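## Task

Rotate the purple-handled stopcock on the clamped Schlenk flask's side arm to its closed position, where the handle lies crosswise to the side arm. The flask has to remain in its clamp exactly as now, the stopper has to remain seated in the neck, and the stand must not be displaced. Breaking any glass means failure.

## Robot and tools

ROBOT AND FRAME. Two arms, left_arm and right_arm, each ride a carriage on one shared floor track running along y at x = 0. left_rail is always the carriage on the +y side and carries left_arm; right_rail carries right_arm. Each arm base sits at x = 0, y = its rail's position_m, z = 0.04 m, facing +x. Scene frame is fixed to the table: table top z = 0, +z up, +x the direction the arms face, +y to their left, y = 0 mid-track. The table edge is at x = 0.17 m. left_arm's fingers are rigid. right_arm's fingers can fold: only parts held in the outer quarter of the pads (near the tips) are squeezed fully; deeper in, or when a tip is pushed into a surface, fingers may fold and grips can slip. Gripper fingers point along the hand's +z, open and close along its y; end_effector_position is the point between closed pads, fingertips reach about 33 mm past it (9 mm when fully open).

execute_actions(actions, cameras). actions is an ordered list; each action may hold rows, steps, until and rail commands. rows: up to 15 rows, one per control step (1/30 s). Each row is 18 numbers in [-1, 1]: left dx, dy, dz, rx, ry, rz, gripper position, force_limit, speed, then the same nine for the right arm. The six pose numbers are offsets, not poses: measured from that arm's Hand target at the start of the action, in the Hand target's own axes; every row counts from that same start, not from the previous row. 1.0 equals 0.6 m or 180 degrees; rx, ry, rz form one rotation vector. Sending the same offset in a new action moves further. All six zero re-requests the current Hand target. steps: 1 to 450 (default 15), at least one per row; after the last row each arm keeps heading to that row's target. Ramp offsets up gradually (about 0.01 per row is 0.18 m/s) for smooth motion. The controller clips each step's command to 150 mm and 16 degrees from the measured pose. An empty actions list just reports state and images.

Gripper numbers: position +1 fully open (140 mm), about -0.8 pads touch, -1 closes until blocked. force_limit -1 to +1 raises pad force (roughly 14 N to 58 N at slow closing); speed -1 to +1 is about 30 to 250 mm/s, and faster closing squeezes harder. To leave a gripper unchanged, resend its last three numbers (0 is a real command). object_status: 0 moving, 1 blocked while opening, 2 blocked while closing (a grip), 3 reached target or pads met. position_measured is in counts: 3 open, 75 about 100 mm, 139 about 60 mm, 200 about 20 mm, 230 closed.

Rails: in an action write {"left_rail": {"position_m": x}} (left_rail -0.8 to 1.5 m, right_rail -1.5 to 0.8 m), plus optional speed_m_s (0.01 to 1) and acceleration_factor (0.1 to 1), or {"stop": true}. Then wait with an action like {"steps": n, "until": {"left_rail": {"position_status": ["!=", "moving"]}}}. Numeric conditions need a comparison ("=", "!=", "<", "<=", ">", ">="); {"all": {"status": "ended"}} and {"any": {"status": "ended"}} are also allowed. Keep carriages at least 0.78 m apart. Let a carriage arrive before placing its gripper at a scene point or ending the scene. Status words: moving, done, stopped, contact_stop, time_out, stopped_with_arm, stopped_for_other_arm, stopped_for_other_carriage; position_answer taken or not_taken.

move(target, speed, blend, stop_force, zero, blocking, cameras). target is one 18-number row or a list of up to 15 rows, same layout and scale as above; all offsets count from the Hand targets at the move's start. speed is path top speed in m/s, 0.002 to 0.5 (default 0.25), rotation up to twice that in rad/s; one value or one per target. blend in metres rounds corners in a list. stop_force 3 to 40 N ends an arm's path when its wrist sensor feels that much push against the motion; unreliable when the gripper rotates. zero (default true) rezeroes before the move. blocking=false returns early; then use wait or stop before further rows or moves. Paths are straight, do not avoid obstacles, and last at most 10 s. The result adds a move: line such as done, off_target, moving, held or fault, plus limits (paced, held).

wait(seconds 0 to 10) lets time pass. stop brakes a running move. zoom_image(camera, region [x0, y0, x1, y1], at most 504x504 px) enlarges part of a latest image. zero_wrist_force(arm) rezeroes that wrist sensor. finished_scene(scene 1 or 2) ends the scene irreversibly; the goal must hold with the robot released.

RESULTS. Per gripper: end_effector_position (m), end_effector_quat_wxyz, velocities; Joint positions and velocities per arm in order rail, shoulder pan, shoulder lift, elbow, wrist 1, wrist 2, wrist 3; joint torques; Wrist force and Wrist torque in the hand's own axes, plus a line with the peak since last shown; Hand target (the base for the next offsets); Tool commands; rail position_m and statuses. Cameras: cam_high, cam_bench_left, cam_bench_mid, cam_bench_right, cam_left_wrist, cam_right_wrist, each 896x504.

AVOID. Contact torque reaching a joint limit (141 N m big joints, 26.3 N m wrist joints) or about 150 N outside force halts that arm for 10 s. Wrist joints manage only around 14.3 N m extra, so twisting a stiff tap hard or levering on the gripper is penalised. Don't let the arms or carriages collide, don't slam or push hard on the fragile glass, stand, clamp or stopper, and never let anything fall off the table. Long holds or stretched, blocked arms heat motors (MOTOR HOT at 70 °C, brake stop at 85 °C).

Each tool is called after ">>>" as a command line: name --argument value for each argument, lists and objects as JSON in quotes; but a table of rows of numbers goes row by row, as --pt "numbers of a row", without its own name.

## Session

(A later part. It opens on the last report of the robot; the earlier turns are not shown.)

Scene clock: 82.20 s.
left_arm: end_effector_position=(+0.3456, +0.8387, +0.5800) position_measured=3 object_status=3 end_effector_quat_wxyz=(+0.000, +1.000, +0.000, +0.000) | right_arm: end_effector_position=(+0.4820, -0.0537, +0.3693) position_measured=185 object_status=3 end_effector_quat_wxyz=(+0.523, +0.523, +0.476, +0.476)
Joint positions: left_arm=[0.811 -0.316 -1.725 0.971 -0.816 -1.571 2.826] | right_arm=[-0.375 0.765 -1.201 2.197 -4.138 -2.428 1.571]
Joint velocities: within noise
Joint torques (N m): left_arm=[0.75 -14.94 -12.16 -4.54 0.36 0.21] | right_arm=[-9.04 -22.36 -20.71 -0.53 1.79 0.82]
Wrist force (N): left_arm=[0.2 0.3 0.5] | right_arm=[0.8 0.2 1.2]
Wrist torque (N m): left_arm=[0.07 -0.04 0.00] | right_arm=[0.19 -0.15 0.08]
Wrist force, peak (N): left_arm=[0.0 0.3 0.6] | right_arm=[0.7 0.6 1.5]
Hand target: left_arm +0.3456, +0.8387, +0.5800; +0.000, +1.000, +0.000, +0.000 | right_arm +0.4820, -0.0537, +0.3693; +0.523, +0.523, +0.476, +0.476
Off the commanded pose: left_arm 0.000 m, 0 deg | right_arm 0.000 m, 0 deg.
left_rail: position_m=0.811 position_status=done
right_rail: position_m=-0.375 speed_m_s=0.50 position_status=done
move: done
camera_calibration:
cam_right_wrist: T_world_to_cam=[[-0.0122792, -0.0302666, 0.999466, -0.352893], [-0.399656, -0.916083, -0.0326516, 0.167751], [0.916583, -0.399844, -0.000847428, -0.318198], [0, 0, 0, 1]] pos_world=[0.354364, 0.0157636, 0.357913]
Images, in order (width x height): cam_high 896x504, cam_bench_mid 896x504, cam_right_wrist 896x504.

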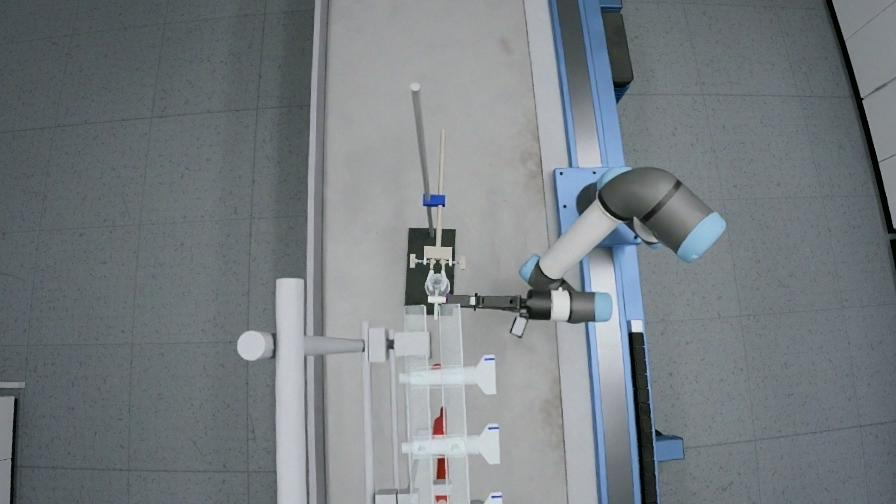

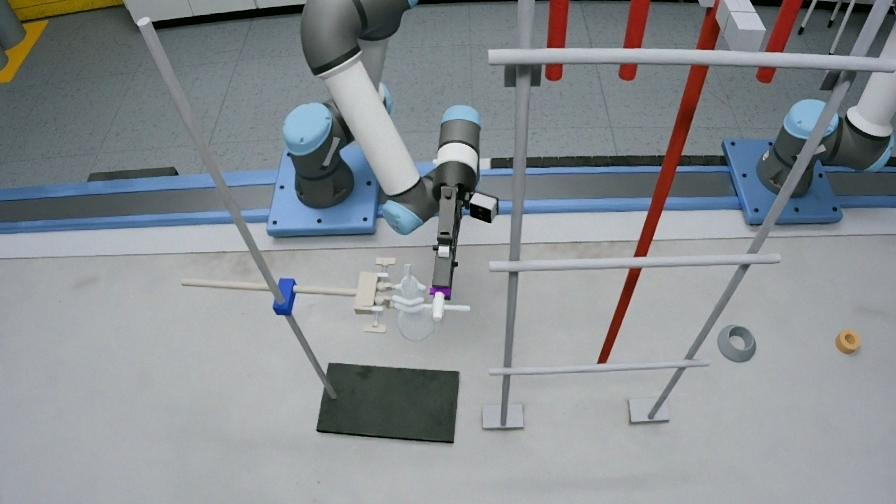

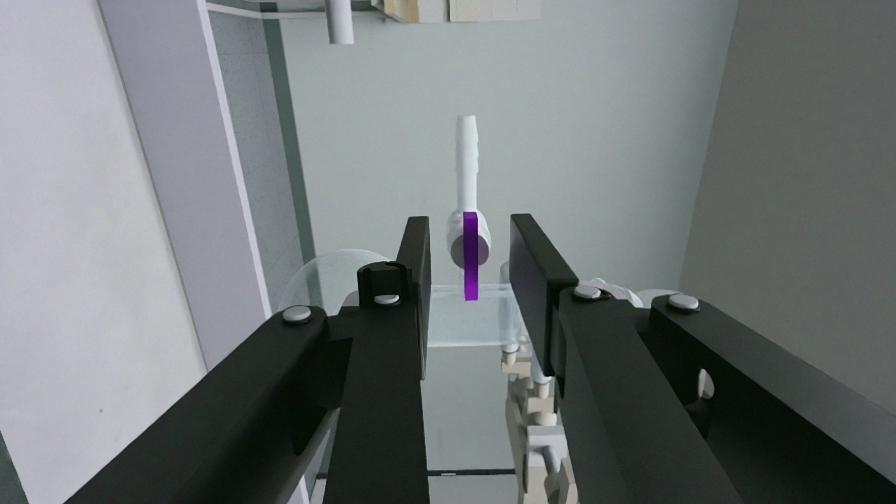

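>>> execute_actions --actions '[{"rows": [[0,0,0,0,0,0,1,1,1, 0,0,0,0,0,0,-0.70,-1,-1]], "steps": 40}]' --cameras '["cam_right_wrist", "cam_bench_mid", "cam_high"]'

>>> zoom_image --camera "cam_right_wrist" --region '[400, 190, 540, 330]'

>>> zoom_image --camera "cam_bench_mid" --region '[400, 255, 480, 335]'

Scene clock: 84.77 s.
left_arm: end_effector_position=(+0.3456, +0.8387, +0.5800) position_measured=3 object_status=3 end_effector_quat_wxyz=(+0.000, +1.000, +0.000, +0.000) | right_arm: end_effector_position=(+0.4820, -0.0537, +0.3693) position_measured=217 object_status=3 end_effector_quat_wxyz=(+0.523, +0.523, +0.476, +0.476)
Joint positions: left_arm=[0.811 -0.316 -1.725 0.971 -0.816 -1.571 2.826] | right_arm=[-0.375 0.765 -1.201 2.197 -4.138 -2.428 1.571]
Joint velocities: within noise
Joint torques (N m): left_arm=[1.27 -15.05 -12.28 -4.54 0.45 0.22] | right_arm=[-8.81 -22.9 -15.7 -0.77 1.49 1.34]
Wrist force (N, zeroed by zero_wrist_force on right_arm): left_arm=[0.0 0.2 0.1] | right_arm=[0.1 0.2 -0.1]
Wrist torque (N m, zeroed by zero_wrist_force on right_arm): left_arm=[0.03 0.01 0.01] | right_arm=[0.05 -0.02 -0.01]
Wrist force, peak (N, zeroed by zero_wrist_force on right_arm): left_arm=[0.2 0.4 0.6] | right_arm=[-0.4 -0.2 -0.5]
Hand target: left_arm +0.3456, +0.8387, +0.5800; +0.000, +1.000, +0.000, +0.000 | right_arm +0.4820, -0.0537, +0.3693; +0.523, +0.523, +0.476, +0.476
Off the commanded pose: left_arm 0.000 m, 0 deg | right_arm 0.000 m, 0 deg.
left_rail: position_m=0.811 position_status=done
right_rail: position_m=-0.375 speed_m_s=0.50 position_status=done
camera_calibration:
cam_right_wrist: T_world_to_cam=[[-0.0122793, -0.0302682, 0.999466, -0.352893], [-0.399657, -0.916083, -0.0326531, 0.167752], [0.916583, -0.399844, -0.000847991, -0.318197], [0, 0, 0, 1]] pos_world=[0.354364, 0.0157635, 0.357913]
Images, in order (width x height): cam_high 896x504, cam_bench_mid 896x504, cam_right_wrist 896x504.

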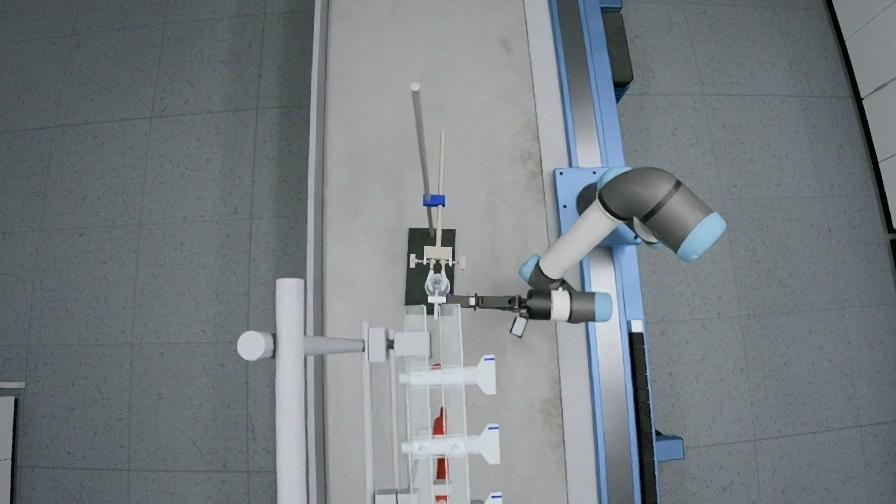

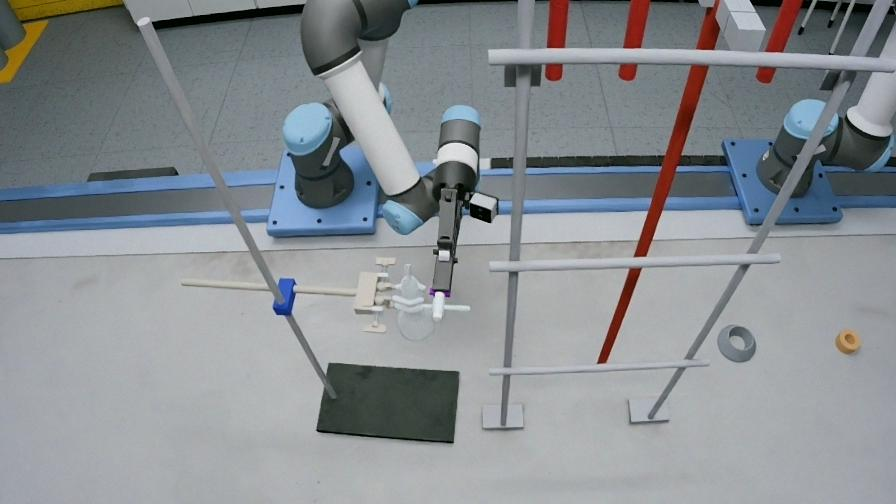

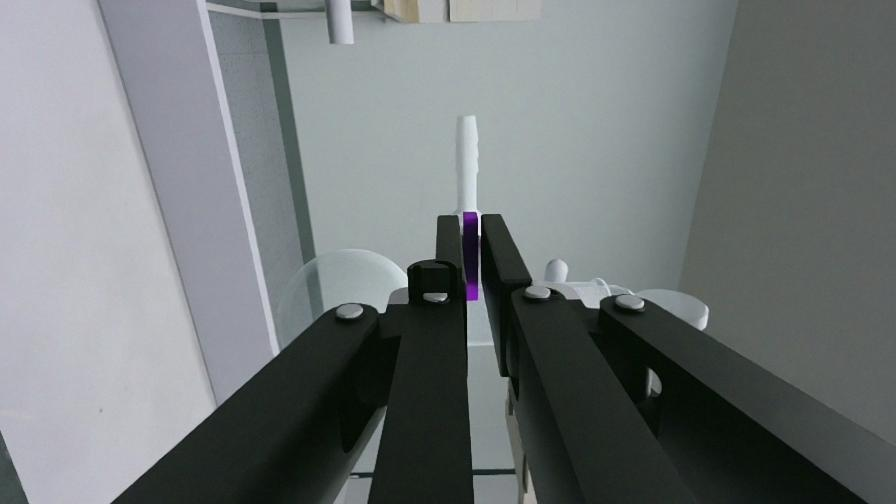

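Scaled by 3.600.

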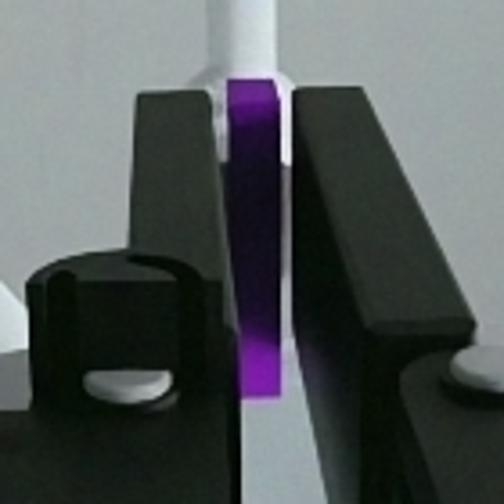

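Scaled by 6.300.

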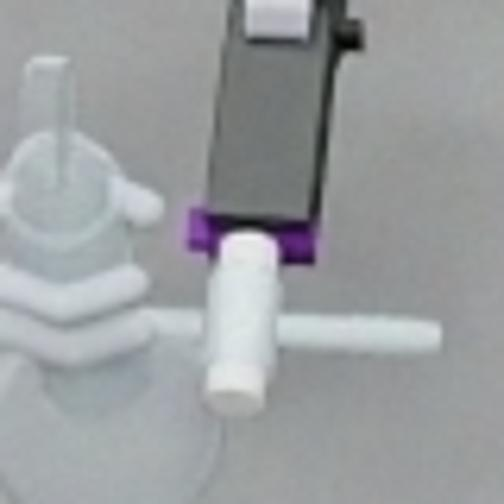

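>>> execute_actions --actions '[{"rows": [[0,0,0,0,0,0,1,1,1, 0,0,0,0,0,0,-1,-1,-1]], "steps": 50}]' --cameras '["cam_right_wrist", "cam_bench_mid"]'

>>> zoom_image --camera "cam_right_wrist" --region '[400, 190, 540, 330]'

>>> zoom_image --camera "cam_bench_mid" --region '[400, 255, 480, 335]'

Scene clock: 87.17 s.
left_arm: end_effector_position=(+0.3456, +0.8387, +0.5800) position_measured=3 object_status=3 end_effector_quat_wxyz=(+0.000, +1.000, +0.000, +0.000) | right_arm: end_effector_position=(+0.4820, -0.0537, +0.3693) position_measured=223 object_status=2 end_effector_quat_wxyz=(+0.523, +0.523, +0.476, +0.476)
Joint positions: left_arm=[0.811 -0.316 -1.725 0.971 -0.816 -1.571 2.826] | right_arm=[-0.375 0.765 -1.201 2.197 -4.138 -2.428 1.571]
Joint velocities: within noise
Joint torques (N m): left_arm=[1.48 -15.18 -12.25 -4.52 0.52 0.3] | right_arm=[-8.95 -23.26 -12.59 -1.18 0.41 1.5]
Wrist force (N, zeroed by zero_wrist_force on right_arm): left_arm=[0.0 0.2 0.3] | right_arm=[0.0 0.8 -0.3]
Wrist torque (N m, zeroed by zero_wrist_force on right_arm): left_arm=[0.03 -0.01 0.00] | right_arm=[-0.10 0.07 -0.03]
Wrist force, peak (N, zeroed by zero_wrist_force on right_arm): left_arm=[-0.2 0.0 0.6] | right_arm=[0.2 1.5 -0.3]
Hand target: left_arm +0.3456, +0.8387, +0.5800; +0.000, +1.000, +0.000, +0.000 | right_arm +0.4820, -0.0537, +0.3693; +0.523, +0.523, +0.476, +0.476
Off the commanded pose: left_arm 0.000 m, 0 deg | right_arm 0.000 m, 0 deg.
left_rail: position_m=0.811 position_status=done
right_rail: position_m=-0.375 speed_m_s=0.50 position_status=done
camera_calibration:
cam_right_wrist: T_world_to_cam=[[-0.012279, -0.0302691, 0.999466, -0.352893], [-0.39965, -0.916086, -0.0326538, 0.167751], [0.916585, -0.399838, -0.000848431, -0.318198], [0, 0, 0, 1]] pos_world=[0.354364, 0.0157648, 0.357913]
Images, in order (width x height): cam_bench_mid 896x504, cam_right_wrist 896x504.

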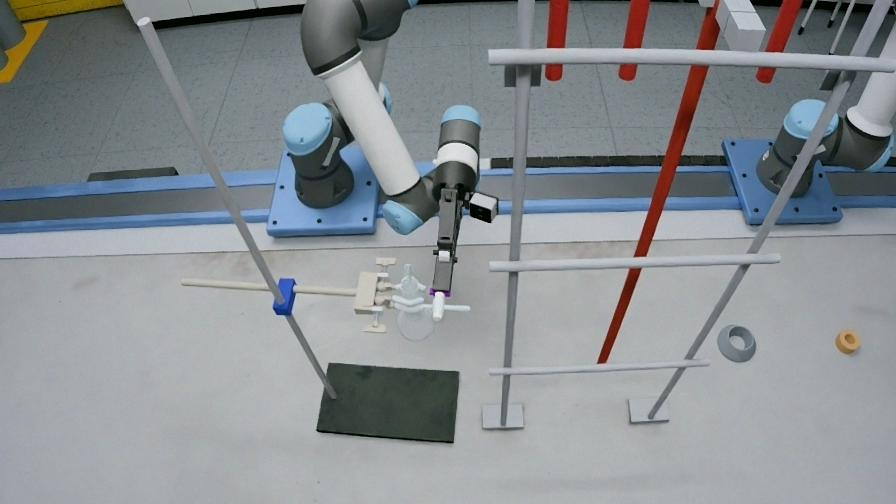

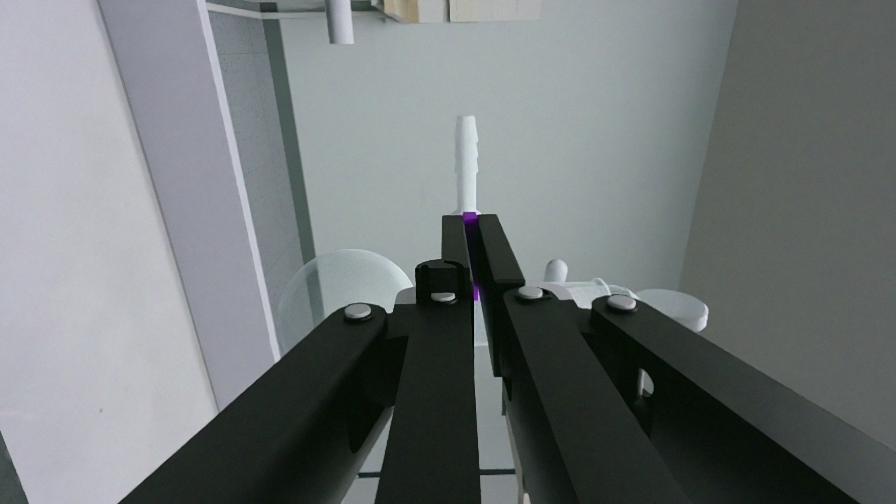

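Scaled by 3.600.

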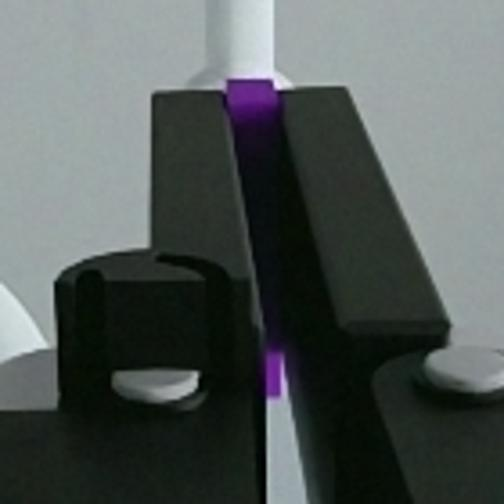

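Scaled by 6.300.

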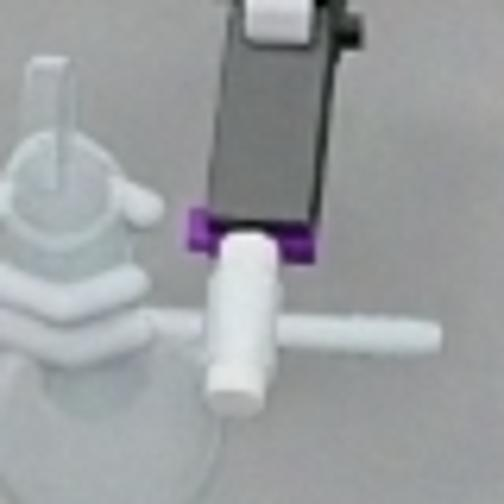

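>>> move --target '[0,0,0,0,0,0,1,1,1, 0,0,0,0,0,0.0278,-1,-1,-1]' --speed 0.06 --cameras '["cam_right_wrist", "cam_bench_mid"]'

>>> zoom_image --camera "cam_right_wrist" --region '[400, 190, 540, 330]'

>>> zoom_image --camera "cam_bench_mid" --region '[400, 255, 480, 335]'

Scene clock: 89.23 s.
left_arm: end_effector_position=(+0.3456, +0.8387, +0.5800) position_measured=3 object_status=3 end_effector_quat_wxyz=(+0.000, +1.000, +0.000, +0.000) | right_arm: end_effector_position=(+0.4820, -0.0537, +0.3692) position_measured=223 object_status=2 end_effector_quat_wxyz=(+0.501, +0.543, +0.453, +0.499)
Joint positions: left_arm=[0.811 -0.316 -1.725 0.971 -0.816 -1.571 2.826] | right_arm=[-0.375 0.765 -1.201 2.197 -4.138 -2.428 1.658]
Joint velocities: within noise
Joint torques (N m): left_arm=[1.53 -14.71 -12.31 -4.56 0.37 0.29] | right_arm=[-8.07 -36.66 -18.43 0.06 -0.17 2.5]
Wrist force (N, zeroed by zero_wrist_force on right_arm): left_arm=[0.1 0.2 0.3] | right_arm=[1.1 3.0 -0.1]
Wrist torque (N m, zeroed by zero_wrist_force on right_arm): left_arm=[0.05 -0.02 0.00] | right_arm=[-0.12 0.02 -0.15]
Wrist force, peak (N, zeroed by zero_wrist_force on right_arm): left_arm=[0.1 0.3 0.6] | right_arm=[1.3 3.0 -0.4]
Hand target: left_arm +0.3456, +0.8387, +0.5800; +0.000, +1.000, +0.000, +0.000 | right_arm +0.4820, -0.0537, +0.3693; +0.501, +0.543, +0.453, +0.499
Off the commanded pose: left_arm 0.000 m, 0 deg | right_arm 0.000 m, 0 deg.
left_rail: position_m=0.811 position_status=done
right_rail: position_m=-0.375 speed_m_s=0.50 position_status=done
move: done
camera_calibration:
cam_right_wrist: T_world_to_cam=[[-0.0202547, -0.116706, 0.99296, -0.35123], [-0.399069, -0.909674, -0.115057, 0.198249], [0.916697, -0.39859, -0.0281484, -0.308111], [0, 0, 0, 1]] pos_world=[0.354446, 0.0165418, 0.362895]
Images, in order (width x height): cam_bench_mid 896x504, cam_right_wrist 896x504.

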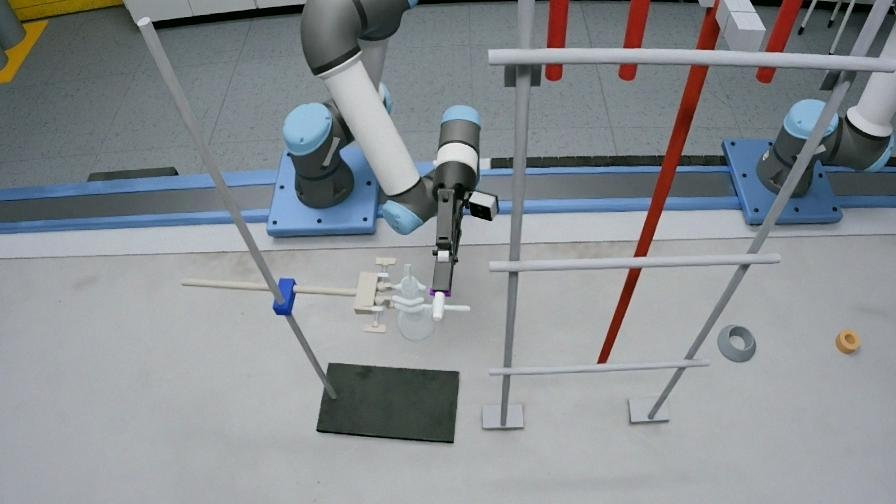

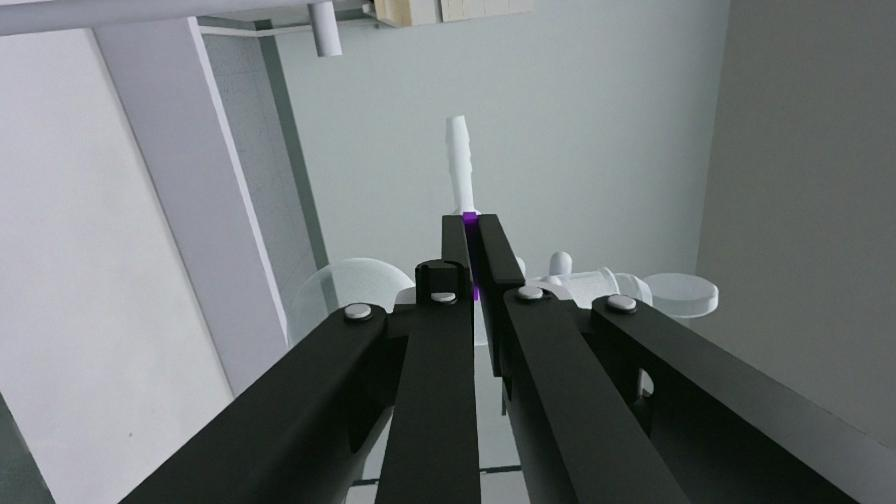

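Scaled by 3.600.

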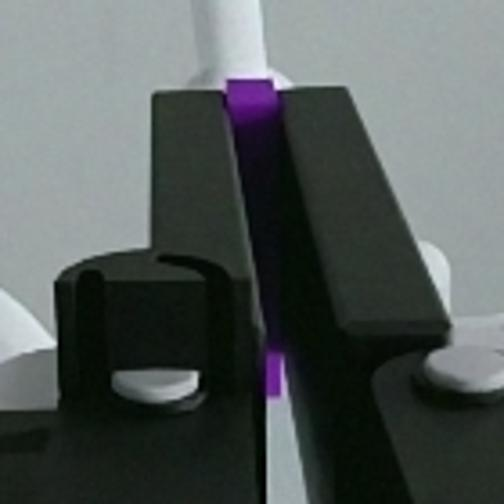

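Scaled by 6.300.

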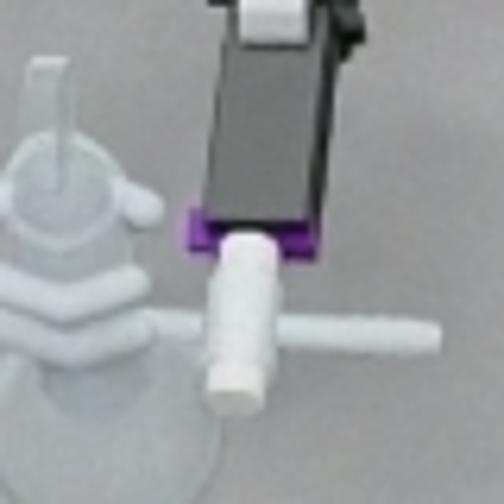

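>>> move --target '[0,0,0,0,0,0,1,1,1, 0,0,0,0,0,0.0556,-1,-1,-1]' --speed 0.08 --cameras '["cam_right_wrist", "cam_bench_mid"]'

>>> zoom_image --camera "cam_right_wrist" --region '[400, 190, 540, 330]'

>>> zoom_image --camera "cam_bench_mid" --region '[400, 255, 480, 335]'

Scene clock: 91.37 s.
left_arm: end_effector_position=(+0.3456, +0.8387, +0.5800) position_measured=3 object_status=3 end_effector_quat_wxyz=(+0.000, +1.000, +0.000, +0.000) | right_arm: end_effector_position=(+0.4820, -0.0537, +0.3693) position_measured=223 object_status=2 end_effector_quat_wxyz=(+0.456, +0.580, +0.404, +0.540)
Joint positions: left_arm=[0.811 -0.316 -1.725 0.971 -0.816 -1.571 2.826] | right_arm=[-0.375 0.765 -1.201 2.197 -4.138 -2.428 1.833]
Joint velocities: within noise
Joint torques (N m): left_arm=[1.14 -14.93 -12.69 -4.59 0.51 0.15] | right_arm=[-7.12 -35.87 -6.59 0.41 -0.02 2.48]
Wrist force (N, zeroed by zero_wrist_force on right_arm): left_arm=[0.0 0.2 0.3] | right_arm=[1.6 4.0 0.2]
Wrist torque (N m, zeroed by zero_wrist_force on right_arm): left_arm=[0.04 0.01 0.00] | right_arm=[-0.20 -0.03 -0.17]
Wrist force, peak (N, zeroed by zero_wrist_force on right_arm): left_arm=[0.2 0.5 0.6] | right_arm=[1.7 4.4 -0.2]
Hand target: left_arm +0.3456, +0.8387, +0.5800; +0.000, +1.000, +0.000, +0.000 | right_arm +0.4820, -0.0537, +0.3693; +0.456, +0.580, +0.404, +0.541
Off the commanded pose: left_arm 0.000 m, 0 deg | right_arm 0.000 m, 0 deg.
left_rail: position_m=0.811 position_status=done
right_rail: position_m=-0.375 speed_m_s=0.50 position_status=done
move: done
camera_calibration:
cam_right_wrist: T_world_to_cam=[[-0.0361224, -0.286765, 0.95732, -0.339601], [-0.395882, -0.875469, -0.277184, 0.25844], [0.917591, -0.388998, -0.0819011, -0.288181], [0, 0, 0, 1]] pos_world=[0.354477, 0.0167688, 0.37314]
Images, in order (width x height): cam_bench_mid 896x504, cam_right_wrist 896x504.

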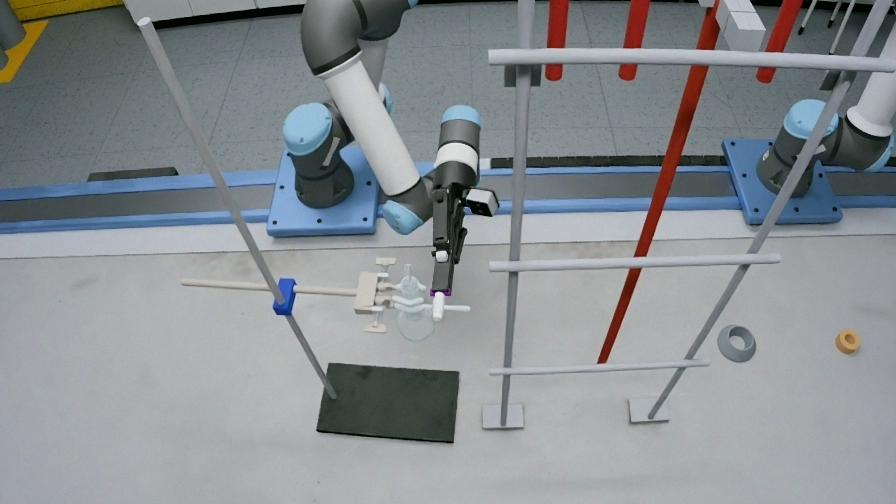

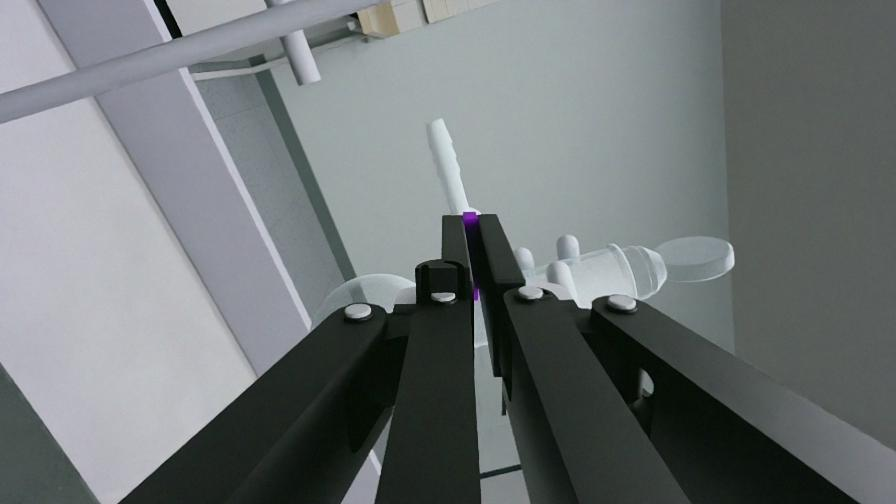

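Scaled by 3.600.

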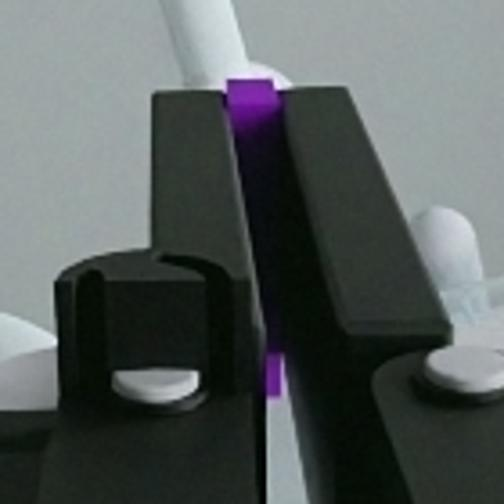

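Scaled by 6.300.

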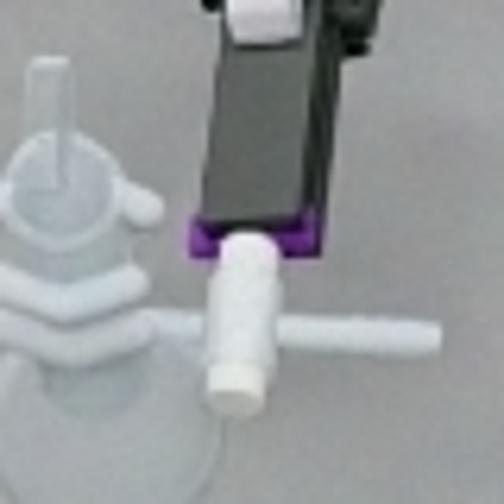

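>>> move --target '[0,0,0,0,0,0,1,1,1, 0.0003,0.0008,0,0,0,0,-1,-1,-1]' --speed 0.02 --cameras '[]'

Scene clock: 93.30 s.
left_arm: end_effector_position=(+0.3456, +0.8387, +0.5800) position_measured=3 object_status=3 end_effector_quat_wxyz=(+0.000, +1.000, +0.000, +0.000) | right_arm: end_effector_position=(+0.4820, -0.0537, +0.3698) position_measured=223 object_status=2 end_effector_quat_wxyz=(+0.456, +0.580, +0.404, +0.540)
Joint positions: left_arm=[0.811 -0.316 -1.725 0.971 -0.816 -1.571 2.826] | right_arm=[-0.375 0.765 -1.202 2.197 -4.136 -2.428 1.833]
Joint velocities: within noise
Joint torques (N m): left_arm=[1.58 -14.72 -12.54 -4.44 0.44 0.14] | right_arm=[6.28 -36.52 -20.67 -0.1 -0.54 2.48]
Wrist force (N, zeroed by zero_wrist_force on right_arm): left_arm=[-0.2 0.1 0.5] | right_arm=[0.5 1.2 -0.1]
Wrist torque (N m, zeroed by zero_wrist_force on right_arm): left_arm=[0.02 0.04 0.00] | right_arm=[-0.10 -0.17 -0.06]
Wrist force, peak (N, zeroed by zero_wrist_force on right_arm): left_arm=[-0.2 0.2 0.6] | right_arm=[2.3 4.3 0.2]
Hand target: left_arm +0.3456, +0.8387, +0.5800; +0.000, +1.000, +0.000, +0.000 | right_arm +0.4820, -0.0536, +0.3698; +0.456, +0.580, +0.404, +0.541
Off the commanded pose: left_arm 0.000 m, 0 deg | right_arm 0.000 m, 0 deg.
left_rail: position_m=0.811 position_status=done
right_rail: position_m=-0.375 speed_m_s=0.50 position_status=done
move: done
No camera images: "cameras" was empty.

>>> move --target '[0,0,0,0,0,0,1,1,1, 0.0003,0.0013,0,0,0,0.0833,-1,-1,-1]' --speed 0.1 --cameras '["cam_right_wrist", "cam_bench_mid"]'

>>> zoom_image --camera "cam_right_wrist" --region '[400, 190, 540, 330]'

>>> zoom_image --camera "cam_bench_mid" --region '[400, 255, 480, 335]'

Scene clock: 97.37 s.
left_arm: end_effector_position=(+0.3456, +0.8387, +0.5800) position_measured=3 object_status=3 end_effector_quat_wxyz=(+0.000, +1.000, +0.000, +0.000) | right_arm: end_effector_position=(+0.4820, -0.0536, +0.3706) position_measured=223 object_status=2 end_effector_quat_wxyz=(+0.382, +0.628, +0.325, +0.595)
Joint positions: left_arm=[0.811 -0.316 -1.725 0.971 -0.816 -1.571 2.826] | right_arm=[-0.375 0.765 -1.204 2.197 -4.134 -2.428 2.094]
Joint velocities: within noise
Joint torques (N m): left_arm=[2.37 -15.15 -12.06 -4.55 0.48 0.15] | right_arm=[-5.92 -37.09 -8.41 -0.49 1.14 2.62]
Wrist force (N, zeroed by zero_wrist_force on right_arm): left_arm=[-0.2 0.4 0.5] | right_arm=[0.4 0.3 0.0]
Wrist torque (N m, zeroed by zero_wrist_force on right_arm): left_arm=[0.08 0.05 0.00] | right_arm=[-0.19 -0.31 -0.21]
Wrist force, peak (N, zeroed by zero_wrist_force on right_arm): left_arm=[0.0 0.2 0.7] | right_arm=[1.4 1.6 -0.1]
Hand target: left_arm +0.3456, +0.8387, +0.5800; +0.000, +1.000, +0.000, +0.000 | right_arm +0.4820, -0.0536, +0.3706; +0.381, +0.628, +0.325, +0.595
Off the commanded pose: left_arm 0.000 m, 0 deg | right_arm 0.000 m, 0 deg.
left_rail: position_m=0.811 position_status=done
right_rail: position_m=-0.375 speed_m_s=0.50 position_status=done
move: done
camera_calibration:
cam_right_wrist: T_world_to_cam=[[-0.0581097, -0.523658, 0.849944, -0.303182], [-0.386323, -0.773256, -0.502822, 0.343343], [0.920531, -0.357572, -0.157368, -0.2598], [0, 0, 0, 1]] pos_world=[0.354178, 0.013831, 0.389444]
Images, in order (width x height): cam_bench_mid 896x504, cam_right_wrist 896x504.

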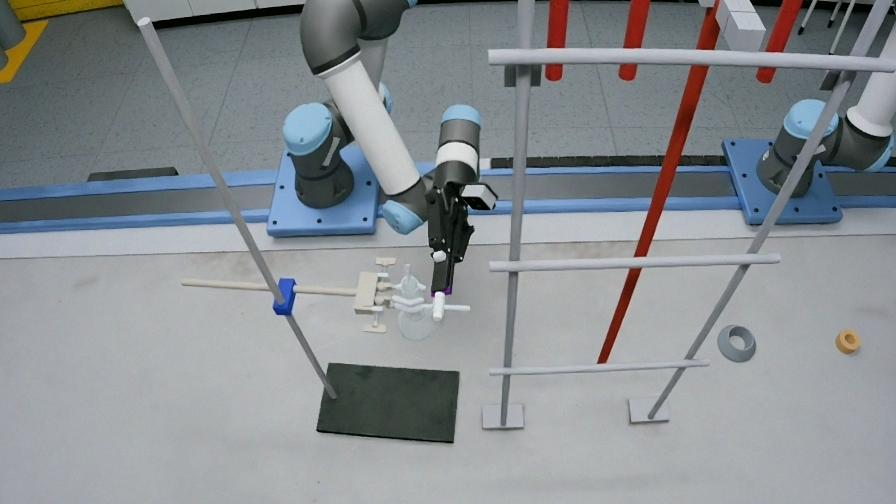

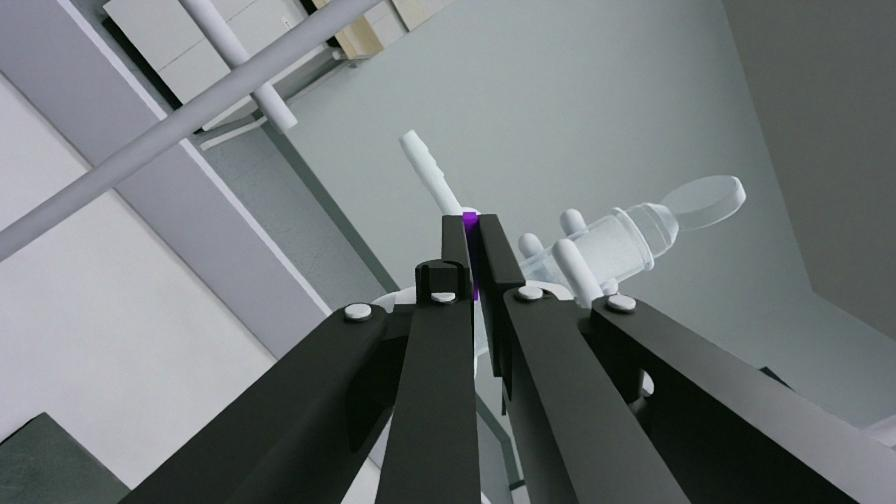

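Scaled by 3.600.

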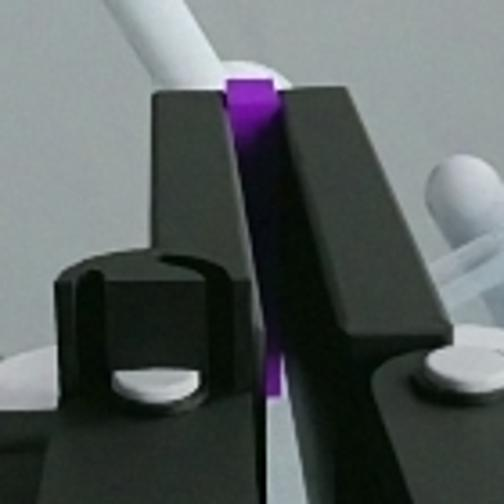

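Scaled by 6.300.

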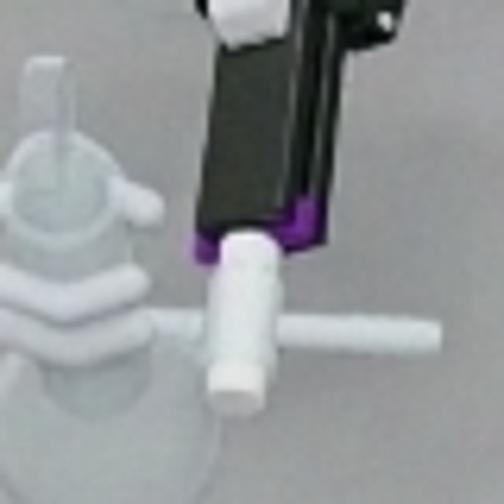

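>>> move --target '[0,0,0,0,0,0,1,1,1, 0.0001,0.0020,0,0,0,0.1667,-1,-1,-1]' --speed 0.12 --cameras '["cam_right_wrist", "cam_bench_mid"]'

>>> zoom_image --camera "cam_right_wrist" --region '[400, 190, 540, 330]'

>>> zoom_image --camera "cam_bench_mid" --region '[400, 255, 480, 335]'

Scene clock: 101.07 s.
left_arm: end_effector_position=(+0.3456, +0.8387, +0.5800) position_measured=3 object_status=3 end_effector_quat_wxyz=(+0.000, +1.000, +0.000, +0.000) | right_arm: end_effector_position=(+0.4819, -0.0542, +0.3717) position_measured=223 object_status=2 end_effector_quat_wxyz=(+0.214, +0.691, +0.151, +0.674)
Joint positions: left_arm=[0.811 -0.316 -1.725 0.971 -0.816 -1.571 2.826] | right_arm=[-0.375 0.764 -1.208 2.198 -4.131 -2.427 2.618]
Joint velocities: within noise
Joint torques (N m): left_arm=[2.17 -15.56 -12.43 -4.64 0.55 0.19] | right_arm=[-8.58 -38.05 -8.24 -0.49 2.22 2.43]
Wrist force (N, zeroed by zero_wrist_force on right_arm): left_arm=[-0.2 0.3 0.5] | right_arm=[0.3 0.7 0.8]
Wrist torque (N m, zeroed by zero_wrist_force on right_arm): left_arm=[0.06 0.04 0.01] | right_arm=[-0.11 -0.32 -0.24]
Wrist force, peak (N, zeroed by zero_wrist_force on right_arm): left_arm=[-0.1 -0.1 0.8] | right_arm=[0.8 1.1 0.3]
Hand target: left_arm +0.3456, +0.8387, +0.5800; +0.000, +1.000, +0.000, +0.000 | right_arm +0.4819, -0.0542, +0.3717; +0.214, +0.691, +0.151, +0.674
Off the commanded pose: left_arm 0.000 m, 0 deg | right_arm 0.000 m, 0 deg.
left_rail: position_m=0.811 position_status=done
right_rail: position_m=-0.375 speed_m_s=0.50 position_status=done
move: done
camera_calibration:
cam_right_wrist: T_world_to_cam=[[-0.0908129, -0.876568, 0.472632, -0.167494], [-0.353178, -0.415397, -0.838278, 0.471483], [0.931138, -0.24305, -0.271862, -0.216151], [0, 0, 0, 1]] pos_world=[0.352573, -0.00350275, 0.415634]
Images, in order (width x height): cam_bench_mid 896x504, cam_right_wrist 896x504.

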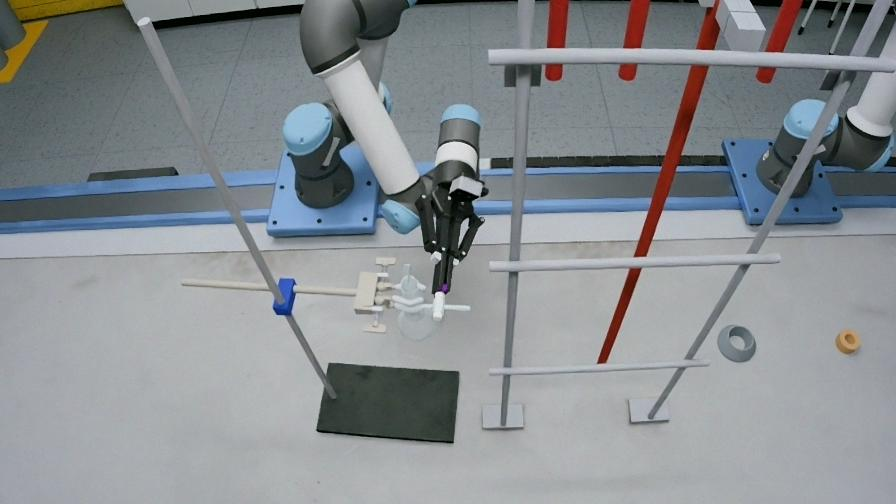

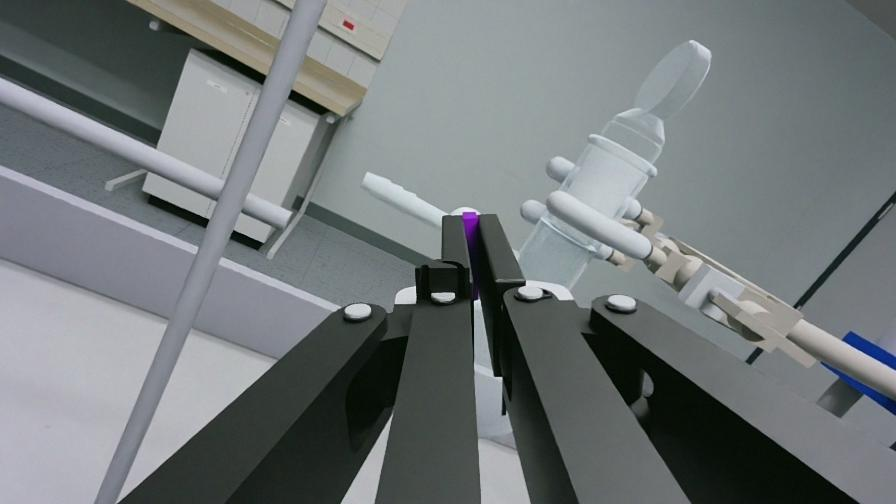

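Scaled by 3.600.

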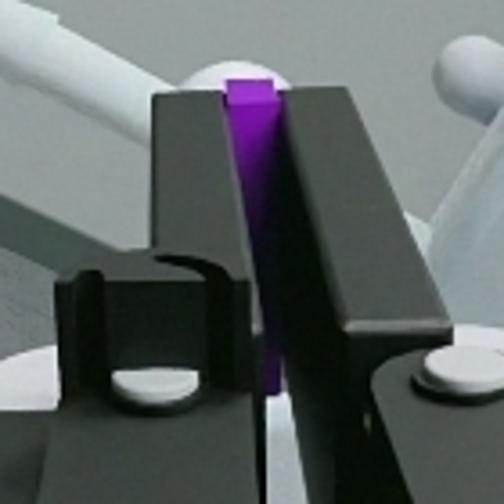

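Scaled by 6.300.

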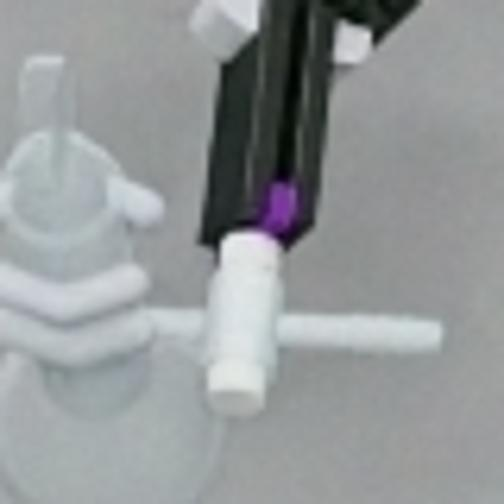

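>>> move --target '[0,0,0,0,0,0,1,1,1, 0.0002,0.0014,0,0,0,0.1111,-1,-1,-1]' --speed 0.12 --cameras '[]'

Scene clock: 104.13 s.
left_arm: end_effector_position=(+0.3456, +0.8387, +0.5800) position_measured=3 object_status=3 end_effector_quat_wxyz=(+0.000, +1.000, +0.000, +0.000) | right_arm: end_effector_position=(+0.4819, -0.0549, +0.3722) position_measured=223 object_status=2 end_effector_quat_wxyz=(+0.094, +0.707, +0.029, +0.701)
Joint positions: left_arm=[0.811 -0.316 -1.725 0.971 -0.816 -1.571 2.826] | right_arm=[-0.375 0.763 -1.21 2.199 -4.131 -2.426 2.967]
Joint velocities: within noise
Joint torques (N m): left_arm=[2.2 -15.71 -12.31 -4.59 0.51 0.26] | right_arm=[-8.01 -38.15 -8.68 -0.54 2.05 2.69]
Wrist force (N, zeroed by zero_wrist_force on right_arm): left_arm=[0.2 0.3 0.3] | right_arm=[0.5 0.2 0.5]
Wrist torque (N m, zeroed by zero_wrist_force on right_arm): left_arm=[0.06 -0.04 0.01] | right_arm=[-0.11 -0.48 -0.26]
Wrist force, peak (N, zeroed by zero_wrist_force on right_arm): left_arm=[-0.1 0.3 0.6] | right_arm=[0.7 0.9 0.9]
Hand target: left_arm +0.3456, +0.8387, +0.5800; +0.000, +1.000, +0.000, +0.000 | right_arm +0.4819, -0.0549, +0.3722; +0.094, +0.707, +0.029, +0.701
Off the commanded pose: left_arm 0.000 m, 0 deg | right_arm 0.000 m, 0 deg.
left_rail: position_m=0.811 position_status=done
right_rail: position_m=-0.375 speed_m_s=0.50 position_status=done
move: done
No camera images: "cameras" was empty.


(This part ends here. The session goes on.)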